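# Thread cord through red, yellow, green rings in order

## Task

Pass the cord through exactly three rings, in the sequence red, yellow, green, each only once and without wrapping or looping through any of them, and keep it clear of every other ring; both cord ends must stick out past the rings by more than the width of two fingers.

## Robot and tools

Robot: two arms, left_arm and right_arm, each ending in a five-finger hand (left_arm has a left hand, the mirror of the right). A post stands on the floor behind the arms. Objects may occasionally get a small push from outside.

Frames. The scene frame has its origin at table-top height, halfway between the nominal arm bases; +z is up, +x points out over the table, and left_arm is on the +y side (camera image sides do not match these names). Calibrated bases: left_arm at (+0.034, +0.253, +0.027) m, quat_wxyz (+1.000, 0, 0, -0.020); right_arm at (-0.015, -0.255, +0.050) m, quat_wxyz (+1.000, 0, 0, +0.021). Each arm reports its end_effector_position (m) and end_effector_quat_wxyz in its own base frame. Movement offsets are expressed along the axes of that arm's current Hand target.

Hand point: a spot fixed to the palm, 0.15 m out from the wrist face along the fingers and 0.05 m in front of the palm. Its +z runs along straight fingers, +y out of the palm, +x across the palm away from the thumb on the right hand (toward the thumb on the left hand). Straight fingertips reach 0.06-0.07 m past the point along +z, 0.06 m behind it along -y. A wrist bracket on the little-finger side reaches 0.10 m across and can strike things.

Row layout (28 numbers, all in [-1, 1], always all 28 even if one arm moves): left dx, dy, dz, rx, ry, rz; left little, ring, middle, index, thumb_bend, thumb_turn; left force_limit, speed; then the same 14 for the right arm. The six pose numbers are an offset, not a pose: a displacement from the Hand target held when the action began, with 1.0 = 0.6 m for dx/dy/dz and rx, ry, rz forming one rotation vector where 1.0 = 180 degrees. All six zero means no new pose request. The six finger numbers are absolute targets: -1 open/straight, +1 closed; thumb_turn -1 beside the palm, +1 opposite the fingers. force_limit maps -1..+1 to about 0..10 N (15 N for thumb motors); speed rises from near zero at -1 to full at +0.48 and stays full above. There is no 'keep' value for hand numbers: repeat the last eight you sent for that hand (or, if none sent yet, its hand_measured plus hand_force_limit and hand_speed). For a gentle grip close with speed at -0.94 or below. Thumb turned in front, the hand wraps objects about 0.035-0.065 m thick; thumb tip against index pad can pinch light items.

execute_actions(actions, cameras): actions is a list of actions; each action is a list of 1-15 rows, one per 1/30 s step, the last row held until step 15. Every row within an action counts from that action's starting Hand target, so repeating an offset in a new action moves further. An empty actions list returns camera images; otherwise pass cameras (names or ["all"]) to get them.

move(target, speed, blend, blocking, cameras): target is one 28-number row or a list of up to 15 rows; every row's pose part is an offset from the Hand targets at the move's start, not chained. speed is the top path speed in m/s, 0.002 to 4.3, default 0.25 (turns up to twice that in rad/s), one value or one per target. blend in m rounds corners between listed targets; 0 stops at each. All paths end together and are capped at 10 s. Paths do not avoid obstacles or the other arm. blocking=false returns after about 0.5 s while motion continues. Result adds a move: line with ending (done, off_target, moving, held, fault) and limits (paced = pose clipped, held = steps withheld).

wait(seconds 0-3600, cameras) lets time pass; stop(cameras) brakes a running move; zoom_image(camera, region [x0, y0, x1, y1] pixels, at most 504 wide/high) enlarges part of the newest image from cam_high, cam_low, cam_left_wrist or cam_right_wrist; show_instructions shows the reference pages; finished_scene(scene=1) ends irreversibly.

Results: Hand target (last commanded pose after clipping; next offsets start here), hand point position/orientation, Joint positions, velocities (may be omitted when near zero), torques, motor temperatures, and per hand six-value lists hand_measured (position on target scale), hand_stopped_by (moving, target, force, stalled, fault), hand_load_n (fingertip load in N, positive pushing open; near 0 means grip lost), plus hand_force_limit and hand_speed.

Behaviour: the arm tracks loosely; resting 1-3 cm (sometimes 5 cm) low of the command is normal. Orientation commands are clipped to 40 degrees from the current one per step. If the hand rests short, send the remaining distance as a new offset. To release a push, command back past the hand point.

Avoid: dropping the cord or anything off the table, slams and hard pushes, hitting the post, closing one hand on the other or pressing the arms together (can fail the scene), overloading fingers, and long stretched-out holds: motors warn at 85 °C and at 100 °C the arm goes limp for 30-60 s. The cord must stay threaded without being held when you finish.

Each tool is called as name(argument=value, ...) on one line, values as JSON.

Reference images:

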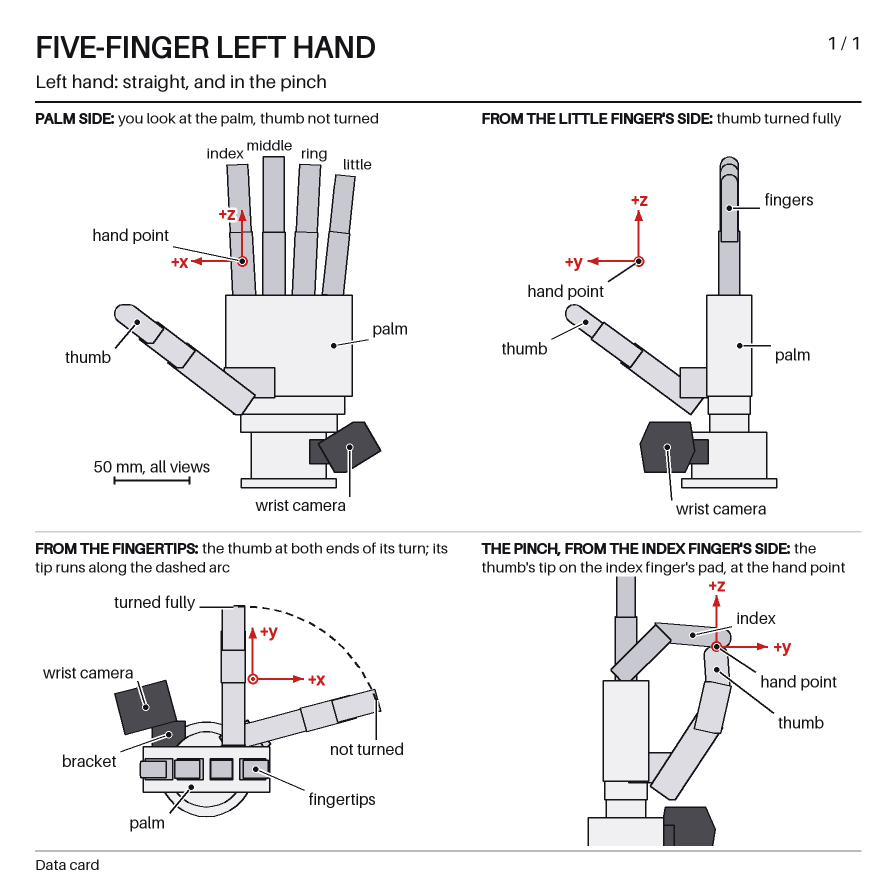

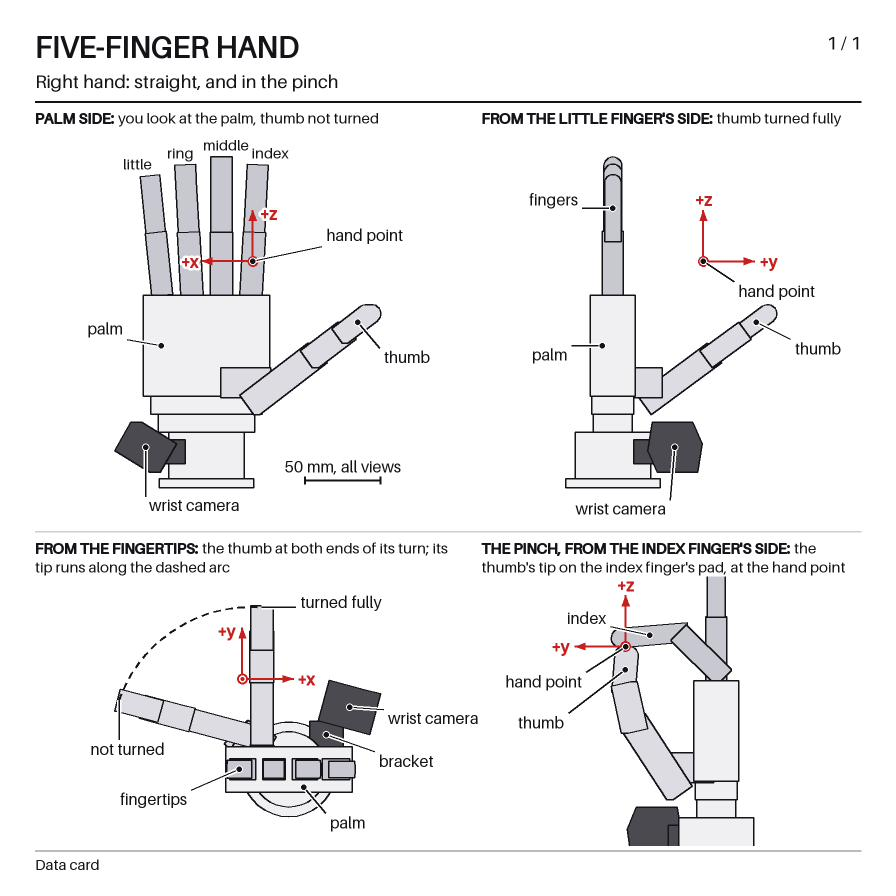

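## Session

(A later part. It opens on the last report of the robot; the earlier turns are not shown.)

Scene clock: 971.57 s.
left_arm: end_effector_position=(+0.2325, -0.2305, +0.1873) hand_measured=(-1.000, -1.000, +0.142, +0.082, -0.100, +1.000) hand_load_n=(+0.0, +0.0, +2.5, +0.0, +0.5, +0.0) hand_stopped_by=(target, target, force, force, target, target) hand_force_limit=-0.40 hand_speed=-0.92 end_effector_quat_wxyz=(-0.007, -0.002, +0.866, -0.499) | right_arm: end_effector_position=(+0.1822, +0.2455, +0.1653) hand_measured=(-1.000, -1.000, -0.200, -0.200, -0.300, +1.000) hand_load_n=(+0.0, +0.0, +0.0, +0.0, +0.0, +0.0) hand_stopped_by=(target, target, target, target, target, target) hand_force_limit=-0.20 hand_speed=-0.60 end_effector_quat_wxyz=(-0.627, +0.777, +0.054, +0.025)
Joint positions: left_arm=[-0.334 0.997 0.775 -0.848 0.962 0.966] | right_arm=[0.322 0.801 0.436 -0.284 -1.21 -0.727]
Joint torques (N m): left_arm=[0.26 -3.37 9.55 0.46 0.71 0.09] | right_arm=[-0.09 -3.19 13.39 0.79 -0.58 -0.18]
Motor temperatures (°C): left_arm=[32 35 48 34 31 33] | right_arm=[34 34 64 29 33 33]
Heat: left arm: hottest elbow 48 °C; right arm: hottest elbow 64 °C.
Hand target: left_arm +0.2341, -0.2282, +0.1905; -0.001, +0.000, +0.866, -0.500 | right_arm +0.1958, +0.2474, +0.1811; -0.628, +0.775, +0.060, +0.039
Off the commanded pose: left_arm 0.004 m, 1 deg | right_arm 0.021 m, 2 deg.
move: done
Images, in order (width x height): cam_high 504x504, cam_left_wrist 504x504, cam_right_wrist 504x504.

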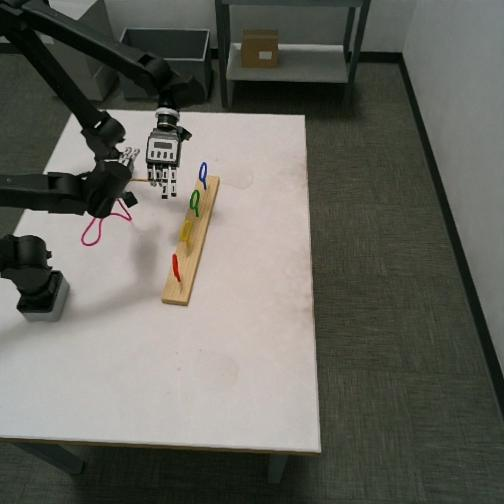

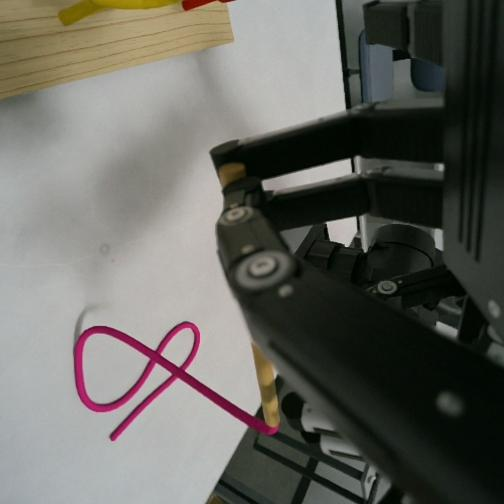

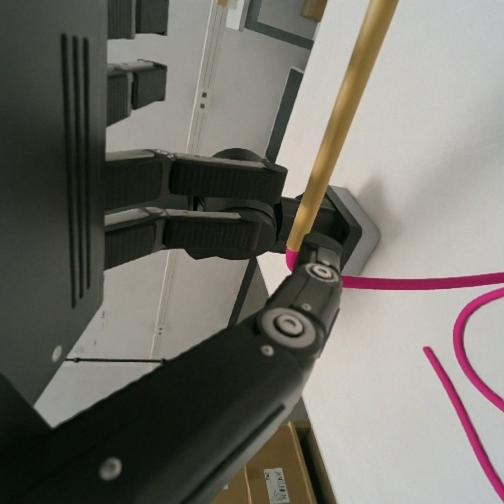

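move(target=[[0,0,0,0,0,0,-1,-1,0.45,0.55,-0.1,1,-0.4,-0.94,0,0,0,0,0,0,-1,-1,-0.2,-0.2,-0.3,1,-0.2,-0.6]], cameras=["cam_left_wrist","cam_right_wrist"], speed=0.06)

zoom_image(camera="cam_left_wrist", region=[130, 80, 370, 320])

Scene clock: 977.47 s.
left_arm: end_effector_position=(+0.2325, -0.2305, +0.1873) hand_measured=(-1.000, -1.000, +0.142, +0.262, -0.100, +1.000) hand_load_n=(-0.5, +0.0, +2.0, +3.5, +1.0, +0.5) hand_stopped_by=(target, target, force, force, target, target) hand_force_limit=-0.40 hand_speed=-0.94 end_effector_quat_wxyz=(-0.007, -0.002, +0.866, -0.499) | right_arm: end_effector_position=(+0.1822, +0.2455, +0.1653) hand_measured=(-1.000, -1.000, -0.200, -0.200, -0.300, +1.000) hand_load_n=(+0.0, -0.5, +0.0, +0.0, +0.0, +0.0) hand_stopped_by=(target, target, target, target, target, target) hand_force_limit=-0.20 hand_speed=-0.60 end_effector_quat_wxyz=(-0.627, +0.777, +0.054, +0.025)
Joint positions: left_arm=[-0.334 0.997 0.775 -0.848 0.962 0.966] | right_arm=[0.322 0.801 0.436 -0.284 -1.21 -0.727]
Joint torques (N m): left_arm=[0.32 -3.43 9.52 0.43 0.71 0.09] | right_arm=[0.21 -2.2 13.27 0.87 -0.53 -0.15]
Motor temperatures (°C): left_arm=[32 35 48 34 31 33] | right_arm=[34 34 66 29 33 33]
Heat: left arm: hottest elbow 48 °C; right arm: hottest elbow 66 °C.
Hand target: left_arm +0.2341, -0.2283, +0.1905; -0.001, +0.000, +0.866, -0.500 | right_arm +0.1958, +0.2474, +0.1811; -0.628, +0.775, +0.060, +0.039
Off the commanded pose: left_arm 0.004 m, 1 deg | right_arm 0.021 m, 2 deg.
move: done

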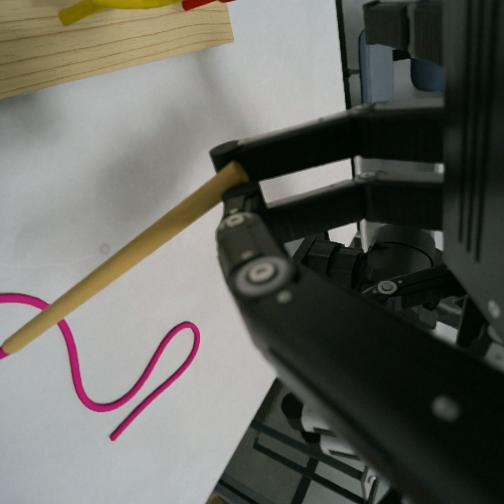

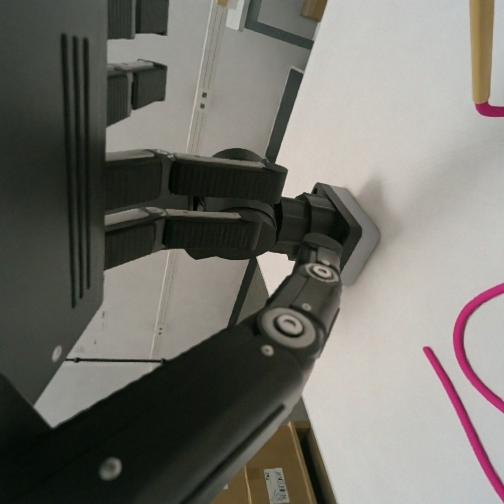

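Scaled by 2.100.

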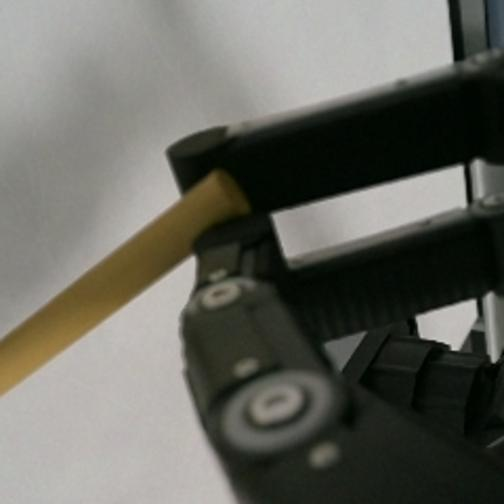

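move(target=[[0,0,0,0,0,0,-1,-1,0.45,0.55,-0.1,1,-0.4,-0.94,-0.1113,0.0553,-0.321,0.0159,0.4472,0.3081,-1,-1,-0.2,-0.2,-0.2,1,-0.2,-0.6],[0.096,0.0023,-0.004,0,-0.4441,-0.2564,-1,-1,0.45,0.55,-0.1,1,-0.4,-0.94,-0.1113,0.0553,-0.321,0.0159,0.4472,0.3081,-1,-1,-0.2,-0.2,-0.2,1,-0.2,-0.6]], cameras=["all"], speed=0.1)

zoom_image(camera="cam_high", region=[40, 120, 220, 300])

Scene clock: 1047.37 s.
left_arm: end_effector_position=(+0.2257, -0.2244, +0.1841) hand_measured=(-1.000, -1.000, +0.142, +0.262, -0.100, +1.000) hand_load_n=(+0.0, +0.0, +2.0, +3.5, +1.0, +0.5) hand_stopped_by=(target, target, force, force, target, target) hand_force_limit=-0.40 hand_speed=-0.94 end_effector_quat_wxyz=(+0.040, -0.089, +0.865, -0.492) | right_arm: end_effector_position=(+0.1405, +0.0534, +0.1646) hand_measured=(-1.000, -1.000, -0.200, -0.200, -0.200, +1.000) hand_load_n=(+0.0, +0.0, +0.0, +0.0, +0.0, +0.0) hand_stopped_by=(target, target, target, target, target, target) hand_force_limit=-0.20 hand_speed=-0.60 end_effector_quat_wxyz=(+0.439, -0.525, +0.699, -0.206)
Joint positions: left_arm=[-0.347 0.853 0.671 -0.686 0.833 0.695] | right_arm=[-1.219 0.126 0.465 -1.678 -0.995 -0.81]
Joint torques (N m): left_arm=[-0.85 -2.61 9.81 1.65 0.43 -0.14] | right_arm=[-0.5 3.55 12.55 -0.01 -0.93 -0.11]
Motor temperatures (°C): left_arm=[32 35 47 34 31 33] | right_arm=[34 34 70 29 33 33]
Heat: left arm: hottest elbow 47 °C; right arm: hottest elbow 70 °C.
Hand target: left_arm +0.2270, -0.2279, +0.1904; +0.048, -0.085, +0.862, -0.497 (not the last commanded pose) | right_arm +0.1397, +0.0500, +0.1799; +0.440, -0.524, +0.695, -0.221 (not the last commanded pose)
Off the commanded pose: left_arm 0.050 m, 81 deg | right_arm 0.016 m, 7 deg.
joint sent to its limit (right arm) — joint 4 (wrist pitch), lower limit.
move: off_target (left_arm, right_arm; path cut at 10 s); path passed 1 of 2 targets

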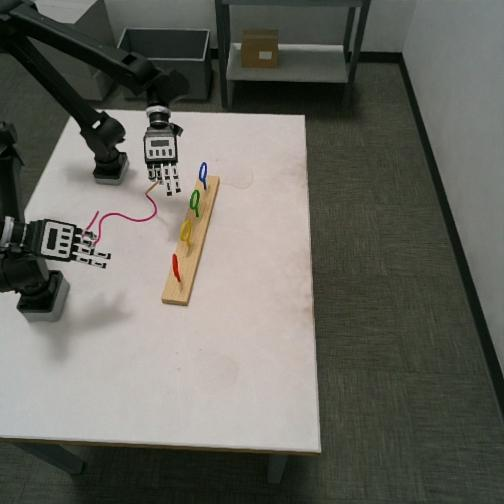

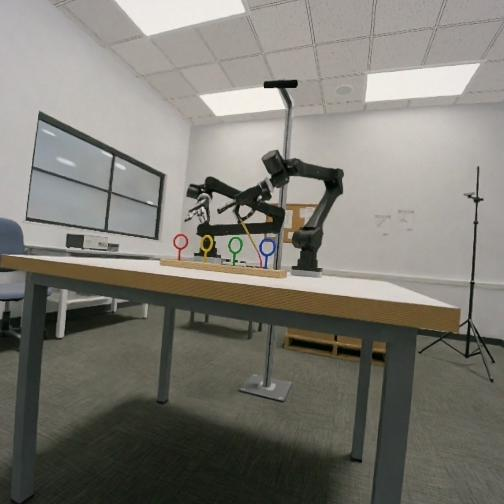

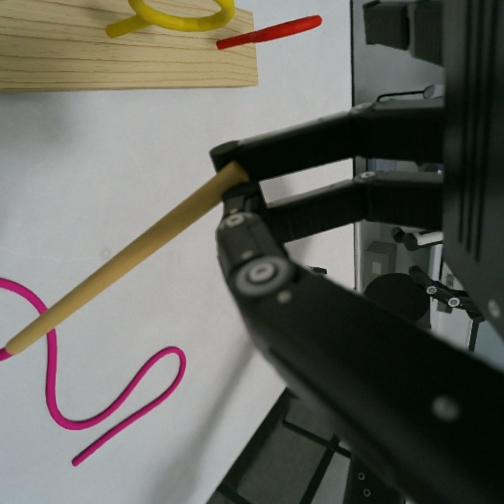

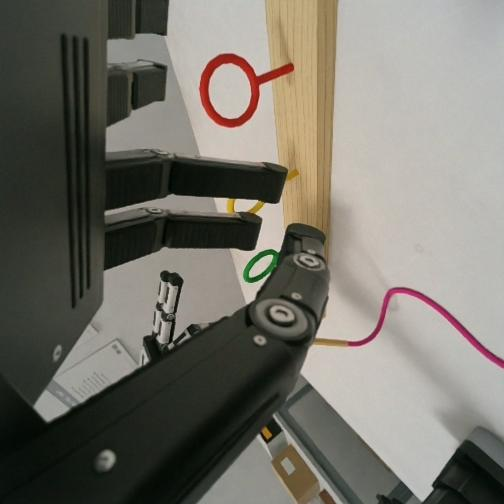

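Scaled by 2.800.

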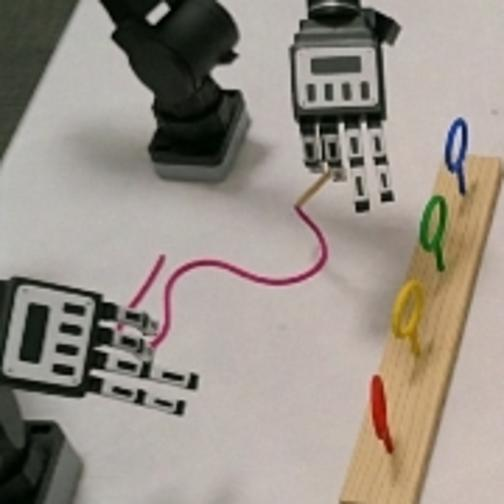

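move(target=[0.0817,0.0103,-0.0177,0.0007,-0.3898,-0.2255,-1,-1,0.45,0.55,-0.1,1,-0.4,-0.94,0,0,0,0,0,0,-1,-1,-0.2,-0.2,-0.2,1,-0.2,-0.6], cameras=["all"], speed=0.13)

Scene clock: 1061.83 s.
left_arm: end_effector_position=(+0.1750, -0.2100, +0.1681) hand_measured=(-1.000, -1.000, +0.142, +0.262, -0.100, +1.000) hand_load_n=(+0.0, +0.0, +2.0, +3.5, +1.0, +0.5) hand_stopped_by=(target, target, force, force, target, target) hand_force_limit=-0.40 hand_speed=-0.94 end_effector_quat_wxyz=(-0.370, +0.618, -0.610, +0.329) | right_arm: end_effector_position=(+0.1405, +0.0534, +0.1646) hand_measured=(-1.000, -1.000, -0.200, -0.200, -0.200, +1.000) hand_load_n=(+0.0, +0.0, +0.0, +0.0, +0.0, +0.0) hand_stopped_by=(target, target, target, target, target, target) hand_force_limit=-0.20 hand_speed=-0.60 end_effector_quat_wxyz=(+0.439, -0.525, +0.699, -0.206)
Joint positions: left_arm=[-1.374 0.781 0.642 -1.213 -1.023 -1.265] | right_arm=[-1.219 0.126 0.465 -1.678 -0.995 -0.81]
Joint torques (N m): left_arm=[-0.85 0.03 13.34 0.02 -0.99 -0.11] | right_arm=[0.21 3.08 12.63 -0.08 -0.9 -0.13]
Motor temperatures (°C): left_arm=[32 35 48 34 31 33] | right_arm=[34 34 70 29 33 33]
Heat: left arm: hottest elbow 48 °C; right arm: hottest elbow 70 °C.
Hand target: left_arm +0.1766, -0.2254, +0.1906; -0.360, +0.624, -0.600, +0.347 | right_arm +0.1397, +0.0500, +0.1799; +0.440, -0.524, +0.695, -0.221
Off the commanded pose: left_arm 0.027 m, 3 deg | right_arm 0.016 m, 2 deg.
joint sent to its limit (right arm) — joint 4 (wrist pitch), lower limit. The joint targets still meet the commanded pose.
move: off_target (left_arm)

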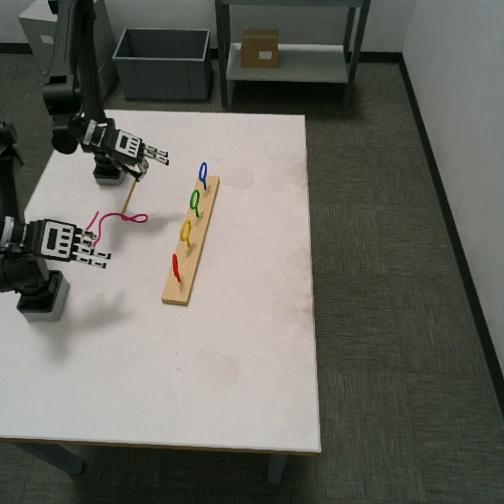

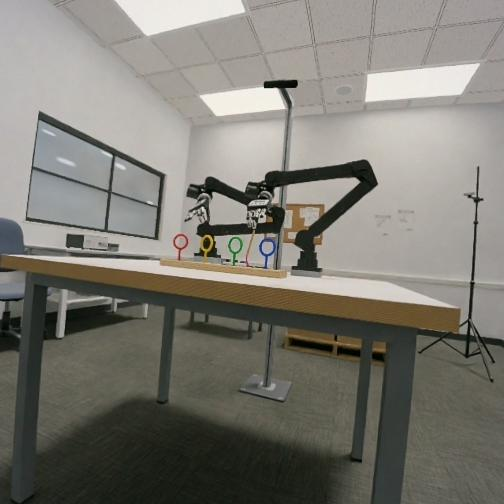

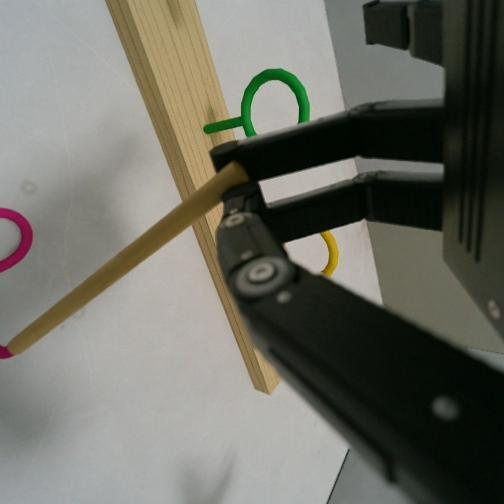

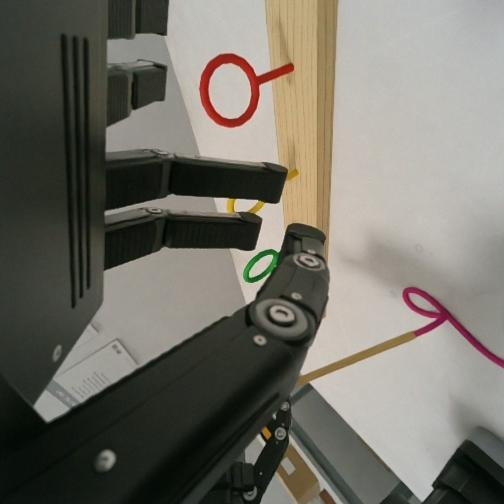

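execute_actions(actions=[])

Scene clock: 1090.67 s.
left_arm: end_effector_position=(+0.1750, -0.2100, +0.1682) hand_measured=(-1.000, -1.000, +0.142, +0.262, -0.100, +1.000) hand_load_n=(+0.0, +0.5, +2.0, +3.5, +0.5, +0.5) hand_stopped_by=(target, target, force, force, target, target) hand_force_limit=-0.40 hand_speed=-0.94 end_effector_quat_wxyz=(-0.370, +0.619, -0.610, +0.329) | right_arm: end_effector_position=(+0.1405, +0.0534, +0.1646) hand_measured=(-1.000, -1.000, -0.200, -0.200, -0.200, +1.000) hand_load_n=(-0.5, +0.0, +0.0, +0.0, +0.0, +0.0) hand_stopped_by=(target, target, target, target, target, target) hand_force_limit=-0.20 hand_speed=-0.60 end_effector_quat_wxyz=(+0.439, -0.525, +0.699, -0.206)
Joint positions: left_arm=[-1.374 0.781 0.642 -1.213 -1.023 -1.265] | right_arm=[-1.219 0.126 0.465 -1.678 -0.995 -0.81]
Joint velocities: within noise
Joint torques (N m): left_arm=[-1.03 0.15 13.29 0.08 -0.99 -0.12] | right_arm=[0.62 2.9 12.52 0.02 -0.96 -0.08]
Motor temperatures (°C): left_arm=[32 35 54 34 32 33] | right_arm=[34 34 70 29 34 33]
Heat: left arm: hottest elbow 54 °C; right arm: hottest elbow 70 °C.
Hand target: left_arm +0.1766, -0.2254, +0.1906; -0.360, +0.624, -0.600, +0.347 | right_arm +0.1397, +0.0500, +0.1799; +0.440, -0.524, +0.695, -0.221
Off the commanded pose: left_arm 0.027 m, 3 deg | right_arm 0.016 m, 2 deg.

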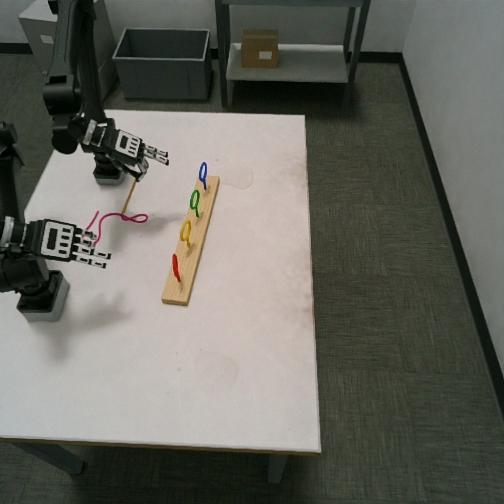

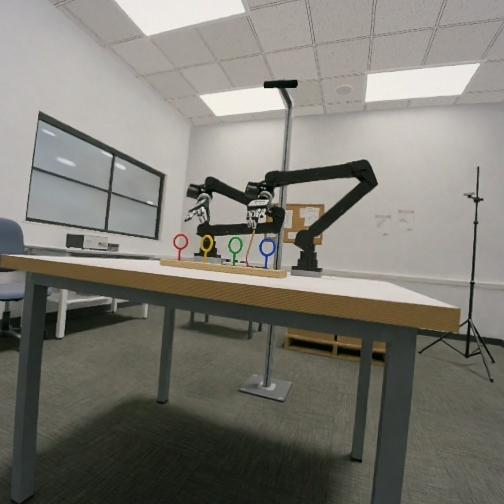

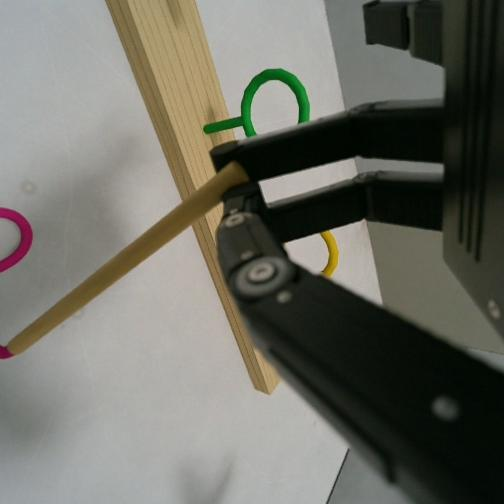

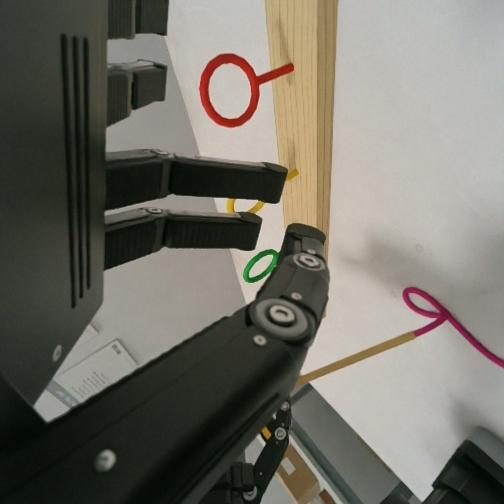

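move(target=[[0,0,0,0,0,0,-1,-1,0.45,0.55,-0.1,1,-0.4,-0.94,-0.1217,0.0852,0.0397,-0.1916,-0.0032,0.2537,-1,-1,-0.6,-0.6,-0.25,1,-0.2,-0.6]], speed=0.15, cameras=["cam_high","cam_left_wrist","cam_right_wrist"])

Scene clock: 1147.47 s.
left_arm: end_effector_position=(+0.1750, -0.2101, +0.1681) hand_measured=(-1.000, -1.000, +0.142, +0.262, -0.100, +1.000) hand_load_n=(+0.0, +0.0, +2.0, +3.5, +1.0, +0.5) hand_stopped_by=(target, target, force, force, target, target) hand_force_limit=-0.40 hand_speed=-0.94 end_effector_quat_wxyz=(-0.370, +0.619, -0.610, +0.329) | right_arm: end_effector_position=(+0.1358, +0.1386, +0.1585) hand_measured=(-1.000, -1.000, -0.600, -0.600, -0.250, +1.000) hand_load_n=(+0.0, +0.0, +0.0, +0.0, +0.0, +0.0) hand_stopped_by=(target, target, target, target, target, target) hand_force_limit=-0.20 hand_speed=-0.60 end_effector_quat_wxyz=(+0.323, -0.322, +0.872, +0.177)
Joint positions: left_arm=[-1.374 0.781 0.642 -1.213 -1.023 -1.266] | right_arm=[-0.262 0.228 0.383 -1.335 -0.664 0.737]
Joint torques (N m): left_arm=[-0.91 0.03 13.29 0.05 -0.98 -0.12] | right_arm=[1.32 2.14 9.09 1.44 -0.57 0.12]
Motor temperatures (°C): left_arm=[32 34 57 33 32 33] | right_arm=[34 34 69 29 34 32]
Heat: left arm: hottest elbow 57 °C; right arm: hottest elbow 69 °C.
Hand target: left_arm +0.1766, -0.2254, +0.1906; -0.360, +0.625, -0.600, +0.347 | right_arm +0.1372, +0.1391, +0.1562; +0.322, -0.322, +0.872, +0.177
Off the commanded pose: left_arm 0.027 m, 3 deg | right_arm 0.003 m, 0 deg.
move: done

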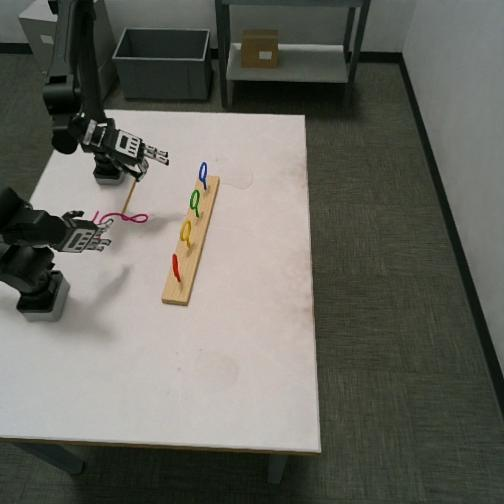

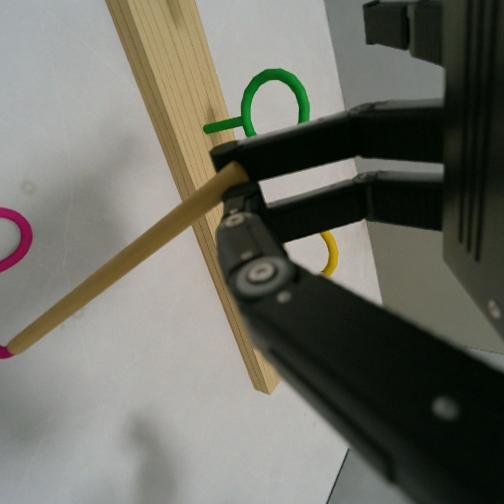

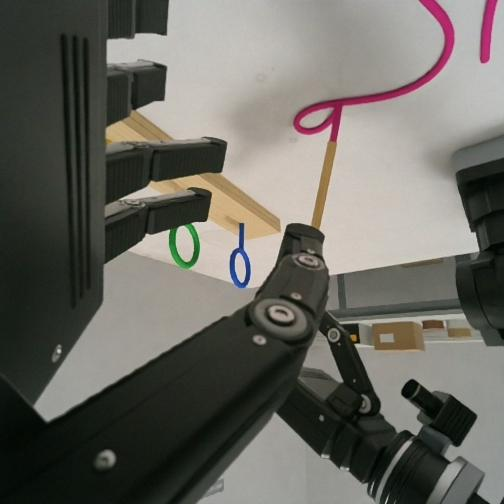

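move(target=[[0,0,0,0,0,0,-1,-1,0.45,0.55,-0.1,1,-0.4,-0.94,-0.0328,0.0888,0.148,0,-0.032,0,-1,-1,-0.6,-0.6,-0.25,1,-0.2,-0.6]], speed=0.12, cameras=["cam_left_wrist","cam_right_wrist"])

Scene clock: 1161.00 s.
left_arm: end_effector_position=(+0.1750, -0.2101, +0.1681) hand_measured=(-1.000, -1.000, +0.142, +0.262, -0.100, +1.000) hand_load_n=(+0.0, +0.0, +2.0, +3.5, +1.0, +0.5) hand_stopped_by=(target, target, force, force, target, target) hand_force_limit=-0.40 hand_speed=-0.94 end_effector_quat_wxyz=(-0.370, +0.619, -0.610, +0.329) | right_arm: end_effector_position=(+0.1333, +0.1498, +0.1454) hand_measured=(-1.000, -1.000, -0.600, -0.600, -0.250, +1.000) hand_load_n=(+0.0, +0.0, +0.0, +0.0, +0.0, +0.0) hand_stopped_by=(target, target, target, target, target, target) hand_force_limit=-0.20 hand_speed=-0.60 end_effector_quat_wxyz=(+0.328, -0.334, +0.864, +0.187)
Joint positions: left_arm=[-1.374 0.781 0.642 -1.213 -1.023 -1.266] | right_arm=[-0.159 0.19 0.333 -1.258 -0.65 0.83]
Joint torques (N m): left_arm=[-0.97 0.09 13.27 0.05 -0.99 -0.12] | right_arm=[0.67 1.96 10.92 0.7 -0.66 -0.22]
Motor temperatures (°C): left_arm=[32 34 58 33 32 33] | right_arm=[34 34 65 29 34 32]
Heat: left arm: hottest elbow 58 °C; right arm: hottest elbow 65 °C.
Hand target: left_arm +0.1766, -0.2254, +0.1906; -0.360, +0.625, -0.600, +0.347 | right_arm +0.1341, +0.1483, +0.1501; +0.328, -0.334, +0.864, +0.185 (not the last commanded pose)
Off the commanded pose: left_arm 0.027 m, 3 deg | right_arm 0.092 m, 5 deg.
move: held (right_arm; a check stopped the path); limits=held
pose unreachable (right arm): on one or more control steps of this call, first in action 0 (counted from 0), this arm could not follow its commanded pose, so it was not sent that pose on those steps. It may still have moved: this result reports where it is.
cause: moving toward the commanded pose would bring two parts of the arm too close to each other (joints 3 (elbow) to 6 (wrist roll) lie between them).

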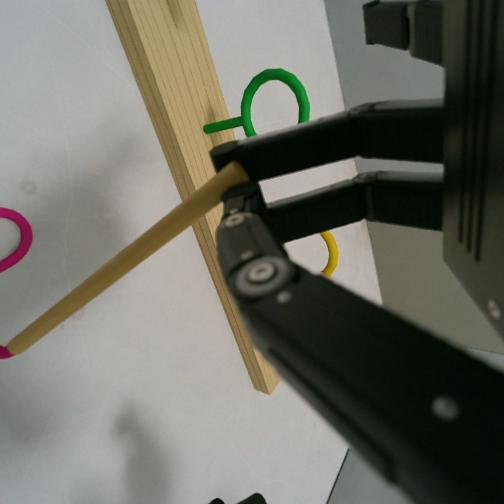

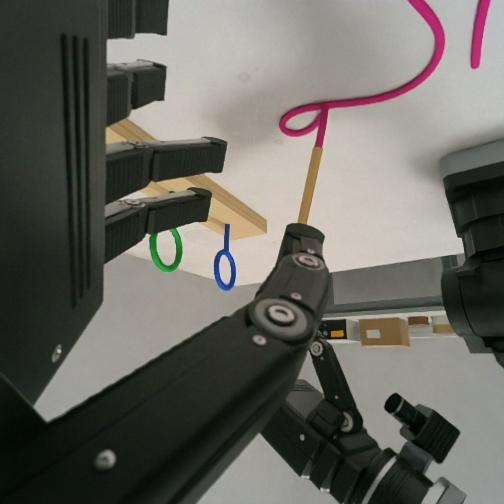

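move(target=[[0.004,-0.1222,0.0448,0,0,0,-1,-1,0.45,0.55,-0.1,1,-0.4,-0.94,0,0,0,0,0,0,-1,-1,-0.6,-0.6,-0.25,1,-0.2,-0.6]], speed=0.05, cameras=["cam_high","cam_left_wrist","cam_right_wrist"])

Scene clock: 1171.30 s.
left_arm: end_effector_position=(+0.2281, -0.2134, +0.2107) hand_measured=(-1.000, -1.000, +0.142, +0.262, -0.100, +1.000) hand_load_n=(+0.0, +0.0, +2.0, +3.5, +1.0, +0.5) hand_stopped_by=(target, target, force, force, target, target) hand_force_limit=-0.40 hand_speed=-0.94 end_effector_quat_wxyz=(-0.369, +0.618, -0.615, +0.321) | right_arm: end_effector_position=(+0.1333, +0.1497, +0.1454) hand_measured=(-1.000, -1.000, -0.600, -0.600, -0.250, +1.000) hand_load_n=(+0.0, +0.0, +0.0, +0.0, +0.0, -0.5) hand_stopped_by=(target, target, target, target, target, target) hand_force_limit=-0.20 hand_speed=-0.60 end_effector_quat_wxyz=(+0.328, -0.334, +0.864, +0.187)
Joint positions: left_arm=[-1.126 0.772 0.734 -0.996 -0.918 -0.861] | right_arm=[-0.159 0.19 0.333 -1.258 -0.65 0.829]
Joint torques (N m): left_arm=[0.38 -1.26 13.93 1.35 -0.53 0.11] | right_arm=[-0.44 2.49 10.92 0.51 -0.7 -0.1]
Motor temperatures (°C): left_arm=[32 34 58 33 32 33] | right_arm=[34 34 64 29 34 32]
Heat: left arm: hottest elbow 58 °C; right arm: hottest elbow 64 °C.
Hand target: left_arm +0.2366, -0.2254, +0.2406; -0.360, +0.624, -0.600, +0.347 | right_arm +0.1341, +0.1483, +0.1501; +0.328, -0.334, +0.864, +0.185
Off the commanded pose: left_arm 0.033 m, 4 deg | right_arm 0.005 m, 0 deg.
move: off_target (left_arm)

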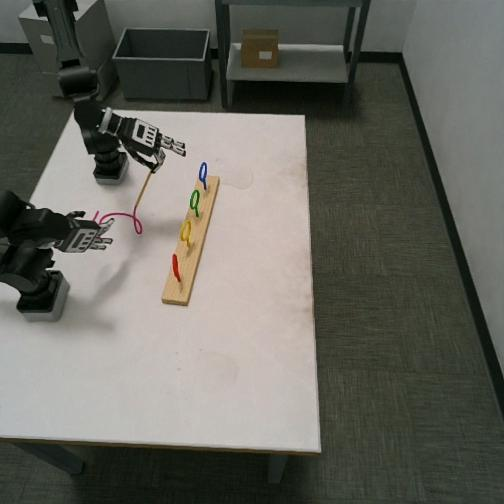

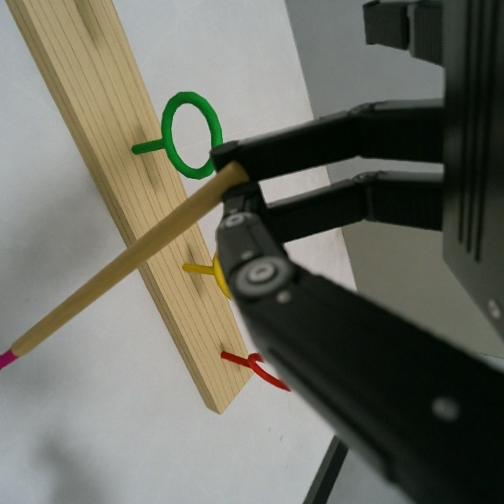

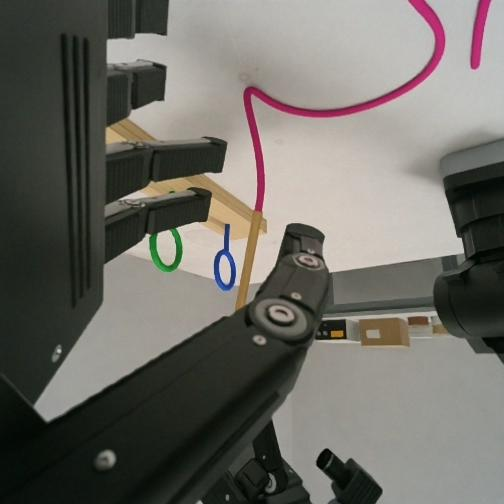

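move(target=[[0,0,0,0,0,0,-1,-1,0.45,0.55,-0.1,1,-0.4,-0.94,-0.1185,0.0108,0.1067,0,-0.027,0,-1,-1,-0.6,-0.6,-0.25,1,-0.2,-0.6]], speed=0.12, cameras=["cam_left_wrist","cam_right_wrist"])

Scene clock: 1186.67 s.
left_arm: end_effector_position=(+0.2280, -0.2134, +0.2107) hand_measured=(-1.000, -1.000, +0.142, +0.262, -0.100, +1.000) hand_load_n=(+0.0, +0.0, +2.0, +3.5, +1.0, +0.5) hand_stopped_by=(target, target, force, force, target, target) hand_force_limit=-0.40 hand_speed=-0.94 end_effector_quat_wxyz=(-0.369, +0.618, -0.616, +0.320) | right_arm: end_effector_position=(+0.1973, +0.2177, +0.1565) hand_measured=(-1.000, -1.000, -0.600, -0.600, -0.250, +1.000) hand_load_n=(+0.0, +0.0, +0.0, +0.0, +0.0, +0.0) hand_stopped_by=(target, target, target, target, target, target) hand_force_limit=-0.20 hand_speed=-0.60 end_effector_quat_wxyz=(+0.365, -0.327, +0.849, +0.197)
Joint positions: left_arm=[-1.126 0.772 0.734 -0.996 -0.918 -0.86] | right_arm=[0.382 0.428 0.316 -0.664 -0.356 1.368]
Joint torques (N m): left_arm=[0.38 -1.08 13.89 1.36 -0.52 0.1] | right_arm=[1.61 -0.5 9.69 2.61 -0.2 0.07]
Motor temperatures (°C): left_arm=[32 34 55 33 32 33] | right_arm=[34 34 63 29 33 32]
Heat: left arm: hottest elbow 55 °C; right arm: hottest elbow 63 °C.
Hand target: left_arm +0.2366, -0.2254, +0.2406; -0.360, +0.624, -0.600, +0.347 | right_arm +0.1978, +0.2198, +0.1539; +0.364, -0.326, +0.849, +0.199
Off the commanded pose: left_arm 0.033 m, 4 deg | right_arm 0.003 m, 0 deg.
move: done

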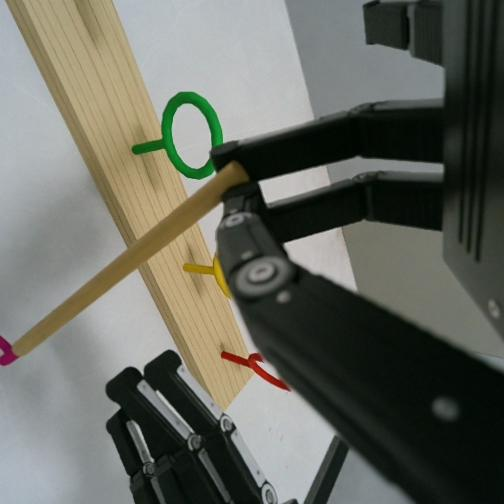

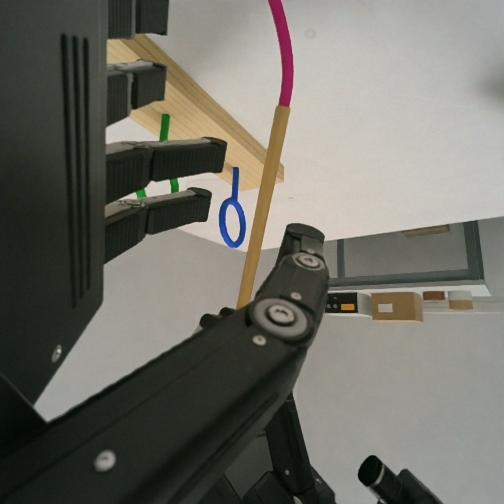

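move(target=[[0,0,0,0,0,0,-1,-1,0.45,0.55,-0.1,1,-0.4,-0.94,0,0.01,0.075,0,0,0,-1,-1,-0.6,-0.6,-0.25,1,-0.2,-0.6]], speed=0.06, cameras=["cam_left_wrist","cam_right_wrist"])

Scene clock: 1204.90 s.
left_arm: end_effector_position=(+0.2280, -0.2134, +0.2107) hand_measured=(-1.000, -1.000, +0.142, +0.262, -0.100, +1.000) hand_load_n=(+0.0, +0.0, +2.0, +3.5, +1.0, +0.5) hand_stopped_by=(target, target, force, force, target, target) hand_force_limit=-0.40 hand_speed=-0.94 end_effector_quat_wxyz=(-0.369, +0.618, -0.616, +0.320) | right_arm: end_effector_position=(+0.2160, +0.2477, +0.1269) hand_measured=(-1.000, -1.000, -0.600, -0.600, -0.250, +1.000) hand_load_n=(+0.0, +0.0, +0.0, +0.0, +0.0, +0.0) hand_stopped_by=(target, target, target, target, target, target) hand_force_limit=-0.20 hand_speed=-0.60 end_effector_quat_wxyz=(+0.364, -0.327, +0.849, +0.196)
Joint positions: left_arm=[-1.126 0.772 0.734 -0.996 -0.918 -0.86] | right_arm=[0.508 0.627 0.276 -0.398 -0.265 1.459]
Joint torques (N m): left_arm=[0.38 -1.26 13.87 1.4 -0.53 0.1] | right_arm=[1.44 -0.85 9.06 2.39 -0.16 0.07]
Motor temperatures (°C): left_arm=[32 34 54 33 31 33] | right_arm=[34 34 61 30 33 32]
Heat: left arm: hottest elbow 54 °C; right arm: hottest elbow 61 °C.
Hand target: left_arm +0.2366, -0.2254, +0.2406; -0.360, +0.624, -0.600, +0.347 | right_arm +0.2157, +0.2499, +0.1251; +0.365, -0.326, +0.849, +0.199
Off the commanded pose: left_arm 0.033 m, 4 deg | right_arm 0.003 m, 0 deg.
move: done

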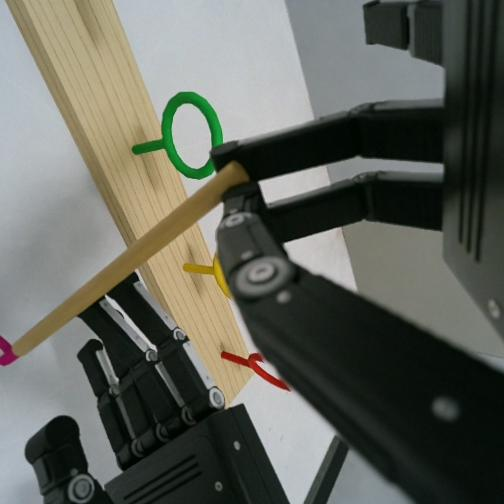

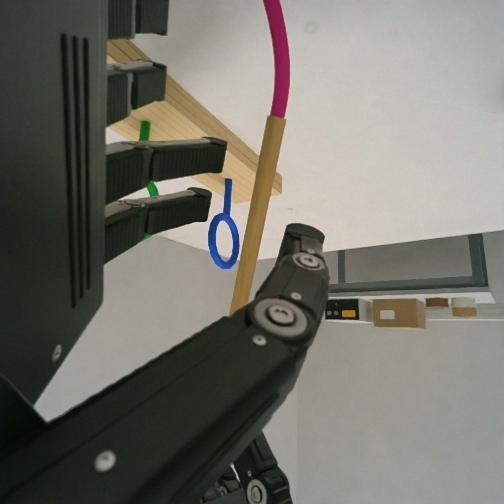

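move(target=[[0,0,0,0,0,0,-1,-1,0.45,0.55,-0.1,1,-0.4,-0.94,0,0,0.042,0,0,0,-1,-1,-0.6,-0.6,-0.25,1,-0.2,-0.6]], speed=0.05, cameras=["cam_left_wrist","cam_right_wrist"])

Scene clock: 1209.07 s.
left_arm: end_effector_position=(+0.2280, -0.2134, +0.2107) hand_measured=(-1.000, -1.000, +0.142, +0.262, -0.100, +1.000) hand_load_n=(+0.0, +0.0, +2.0, +3.5, +1.0, +0.5) hand_stopped_by=(target, target, force, force, target, target) hand_force_limit=-0.40 hand_speed=-0.94 end_effector_quat_wxyz=(-0.369, +0.618, -0.616, +0.320) | right_arm: end_effector_position=(+0.2288, +0.2624, +0.1107) hand_measured=(-1.000, -1.000, -0.600, -0.600, -0.250, +1.000) hand_load_n=(+0.0, +0.0, +0.0, +0.0, +0.0, +0.0) hand_stopped_by=(target, target, target, target, target, target) hand_force_limit=-0.20 hand_speed=-0.60 end_effector_quat_wxyz=(+0.365, -0.327, +0.849, +0.197)
Joint positions: left_arm=[-1.126 0.772 0.734 -0.996 -0.918 -0.86] | right_arm=[0.543 0.766 0.268 -0.244 -0.239 1.483]
Joint torques (N m): left_arm=[0.38 -1.26 13.9 1.36 -0.52 0.1] | right_arm=[0.73 -2.73 8.79 2.51 -0.11 0.06]
Motor temperatures (°C): left_arm=[32 34 54 33 31 33] | right_arm=[34 34 61 30 33 32]
Heat: left arm: hottest elbow 54 °C; right arm: hottest elbow 61 °C.
Hand target: left_arm +0.2366, -0.2254, +0.2406; -0.360, +0.624, -0.600, +0.347 | right_arm +0.2280, +0.2645, +0.1085; +0.365, -0.326, +0.849, +0.199
Off the commanded pose: left_arm 0.033 m, 4 deg | right_arm 0.003 m, 0 deg.
move: done

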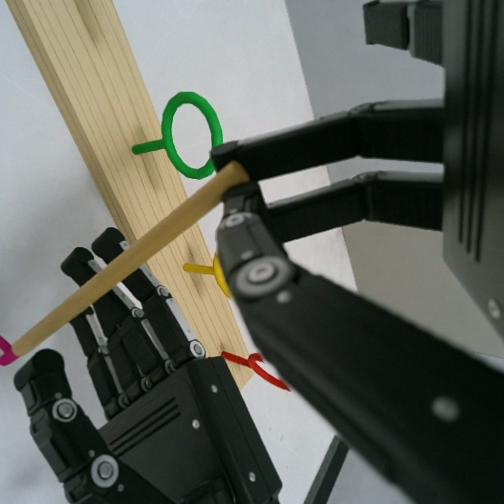

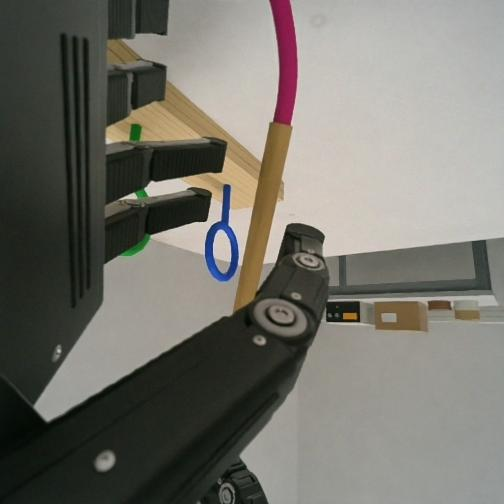

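move(target=[[0,0,0,0,0,0,-1,-1,0.45,0.55,-0.1,1,-0.4,-0.94,0,0,0,0,0,0,-1,-1,-0.1,-0.1,-0.05,1,-0.4,-0.8]], speed=0.05, cameras=["cam_left_wrist","cam_right_wrist"])

wait(seconds=2, cameras=["cam_left_wrist","cam_right_wrist"])

Scene clock: 1216.00 s.
left_arm: end_effector_position=(+0.2280, -0.2134, +0.2107) hand_measured=(-1.000, -1.000, +0.142, +0.262, -0.100, +1.000) hand_load_n=(+0.0, +0.0, +2.0, +3.5, +1.0, +0.5) hand_stopped_by=(target, target, force, force, target, target) hand_force_limit=-0.40 hand_speed=-0.94 end_effector_quat_wxyz=(-0.369, +0.618, -0.616, +0.320) | right_arm: end_effector_position=(+0.2288, +0.2624, +0.1107) hand_measured=(-1.000, -1.000, -0.100, -0.100, -0.050, +1.000) hand_load_n=(+0.0, +0.0, +0.0, +0.0, -0.5, +0.0) hand_stopped_by=(target, target, target, target, target, target) hand_force_limit=-0.40 hand_speed=-0.80 end_effector_quat_wxyz=(+0.364, -0.327, +0.849, +0.197)
Joint positions: left_arm=[-1.126 0.772 0.734 -0.996 -0.918 -0.86] | right_arm=[0.543 0.766 0.268 -0.244 -0.239 1.485]
Joint torques (N m): left_arm=[0.44 -1.32 13.93 1.33 -0.53 0.1] | right_arm=[1.55 -1.79 8.66 2.41 -0.14 0.05]
Motor temperatures (°C): left_arm=[32 34 54 34 31 33] | right_arm=[34 34 61 30 33 32]
Heat: left arm: hottest elbow 54 °C; right arm: hottest elbow 61 °C.
Hand target: left_arm +0.2366, -0.2254, +0.2406; -0.360, +0.624, -0.600, +0.347 | right_arm +0.2280, +0.2645, +0.1086; +0.365, -0.326, +0.849, +0.199
Off the commanded pose: left_arm 0.033 m, 4 deg | right_arm 0.003 m, 0 deg.
move: done

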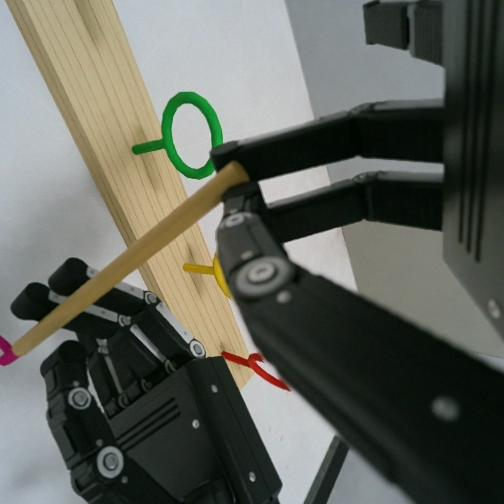

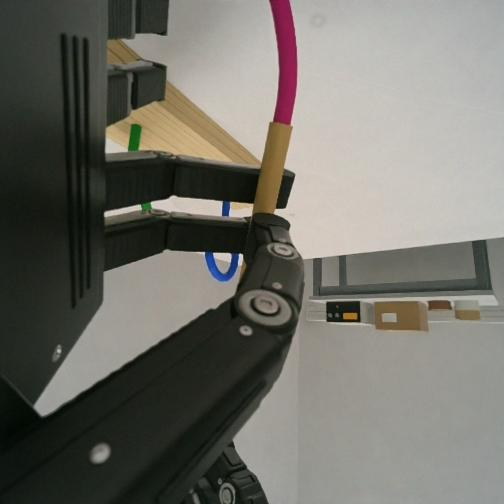

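Scene clock: 1218.00 s.
left_arm: end_effector_position=(+0.2280, -0.2134, +0.2107) hand_measured=(-1.000, -1.000, +0.142, +0.262, -0.100, +1.000) hand_load_n=(+0.0, +0.0, +1.5, +3.5, +0.5, +0.5) hand_stopped_by=(target, target, force, force, target, target) hand_force_limit=-0.40 hand_speed=-0.94 end_effector_quat_wxyz=(-0.369, +0.618, -0.616, +0.320) | right_arm: end_effector_position=(+0.2288, +0.2624, +0.1107) hand_measured=(-1.000, -1.000, -0.100, -0.100, -0.050, +1.000) hand_load_n=(+0.0, +0.0, +0.0, +0.0, +0.0, +0.0) hand_stopped_by=(target, target, target, target, target, target) hand_force_limit=-0.40 hand_speed=-0.80 end_effector_quat_wxyz=(+0.364, -0.327, +0.849, +0.197)
Joint positions: left_arm=[-1.126 0.772 0.734 -0.996 -0.918 -0.86] | right_arm=[0.543 0.766 0.268 -0.244 -0.239 1.485]
Joint torques (N m): left_arm=[0.44 -1.2 13.91 1.4 -0.53 0.11] | right_arm=[1.38 -1.61 8.65 2.7 -0.12 0.07]
Motor temperatures (°C): left_arm=[32 34 54 34 31 33] | right_arm=[34 34 61 30 33 32]
Heat: left arm: hottest elbow 54 °C; right arm: hottest elbow 61 °C.
Hand target: left_arm +0.2366, -0.2254, +0.2406; -0.360, +0.624, -0.600, +0.347 | right_arm +0.2280, +0.2645, +0.1086; +0.365, -0.326, +0.849, +0.199
Off the commanded pose: left_arm 0.033 m, 4 deg | right_arm 0.003 m, 0 deg.
wait: 2.00 s; at rest by 0.17 s

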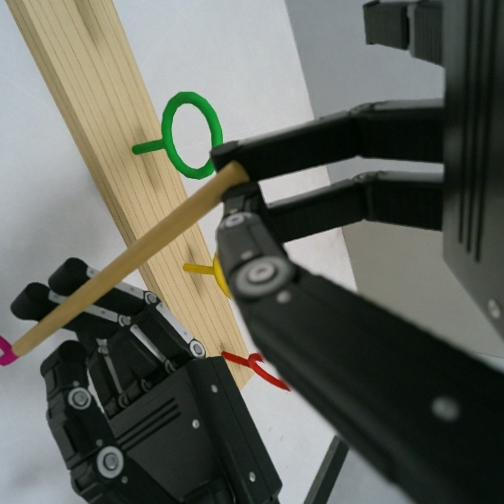

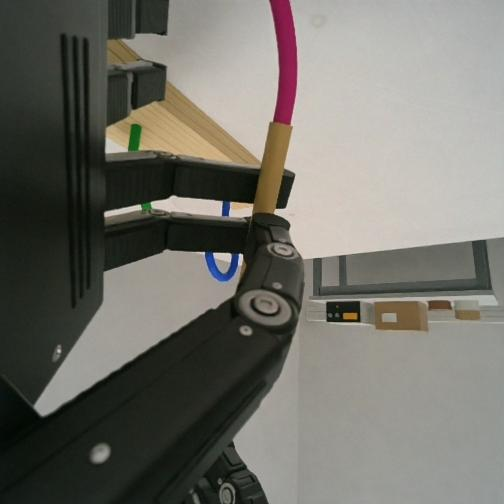

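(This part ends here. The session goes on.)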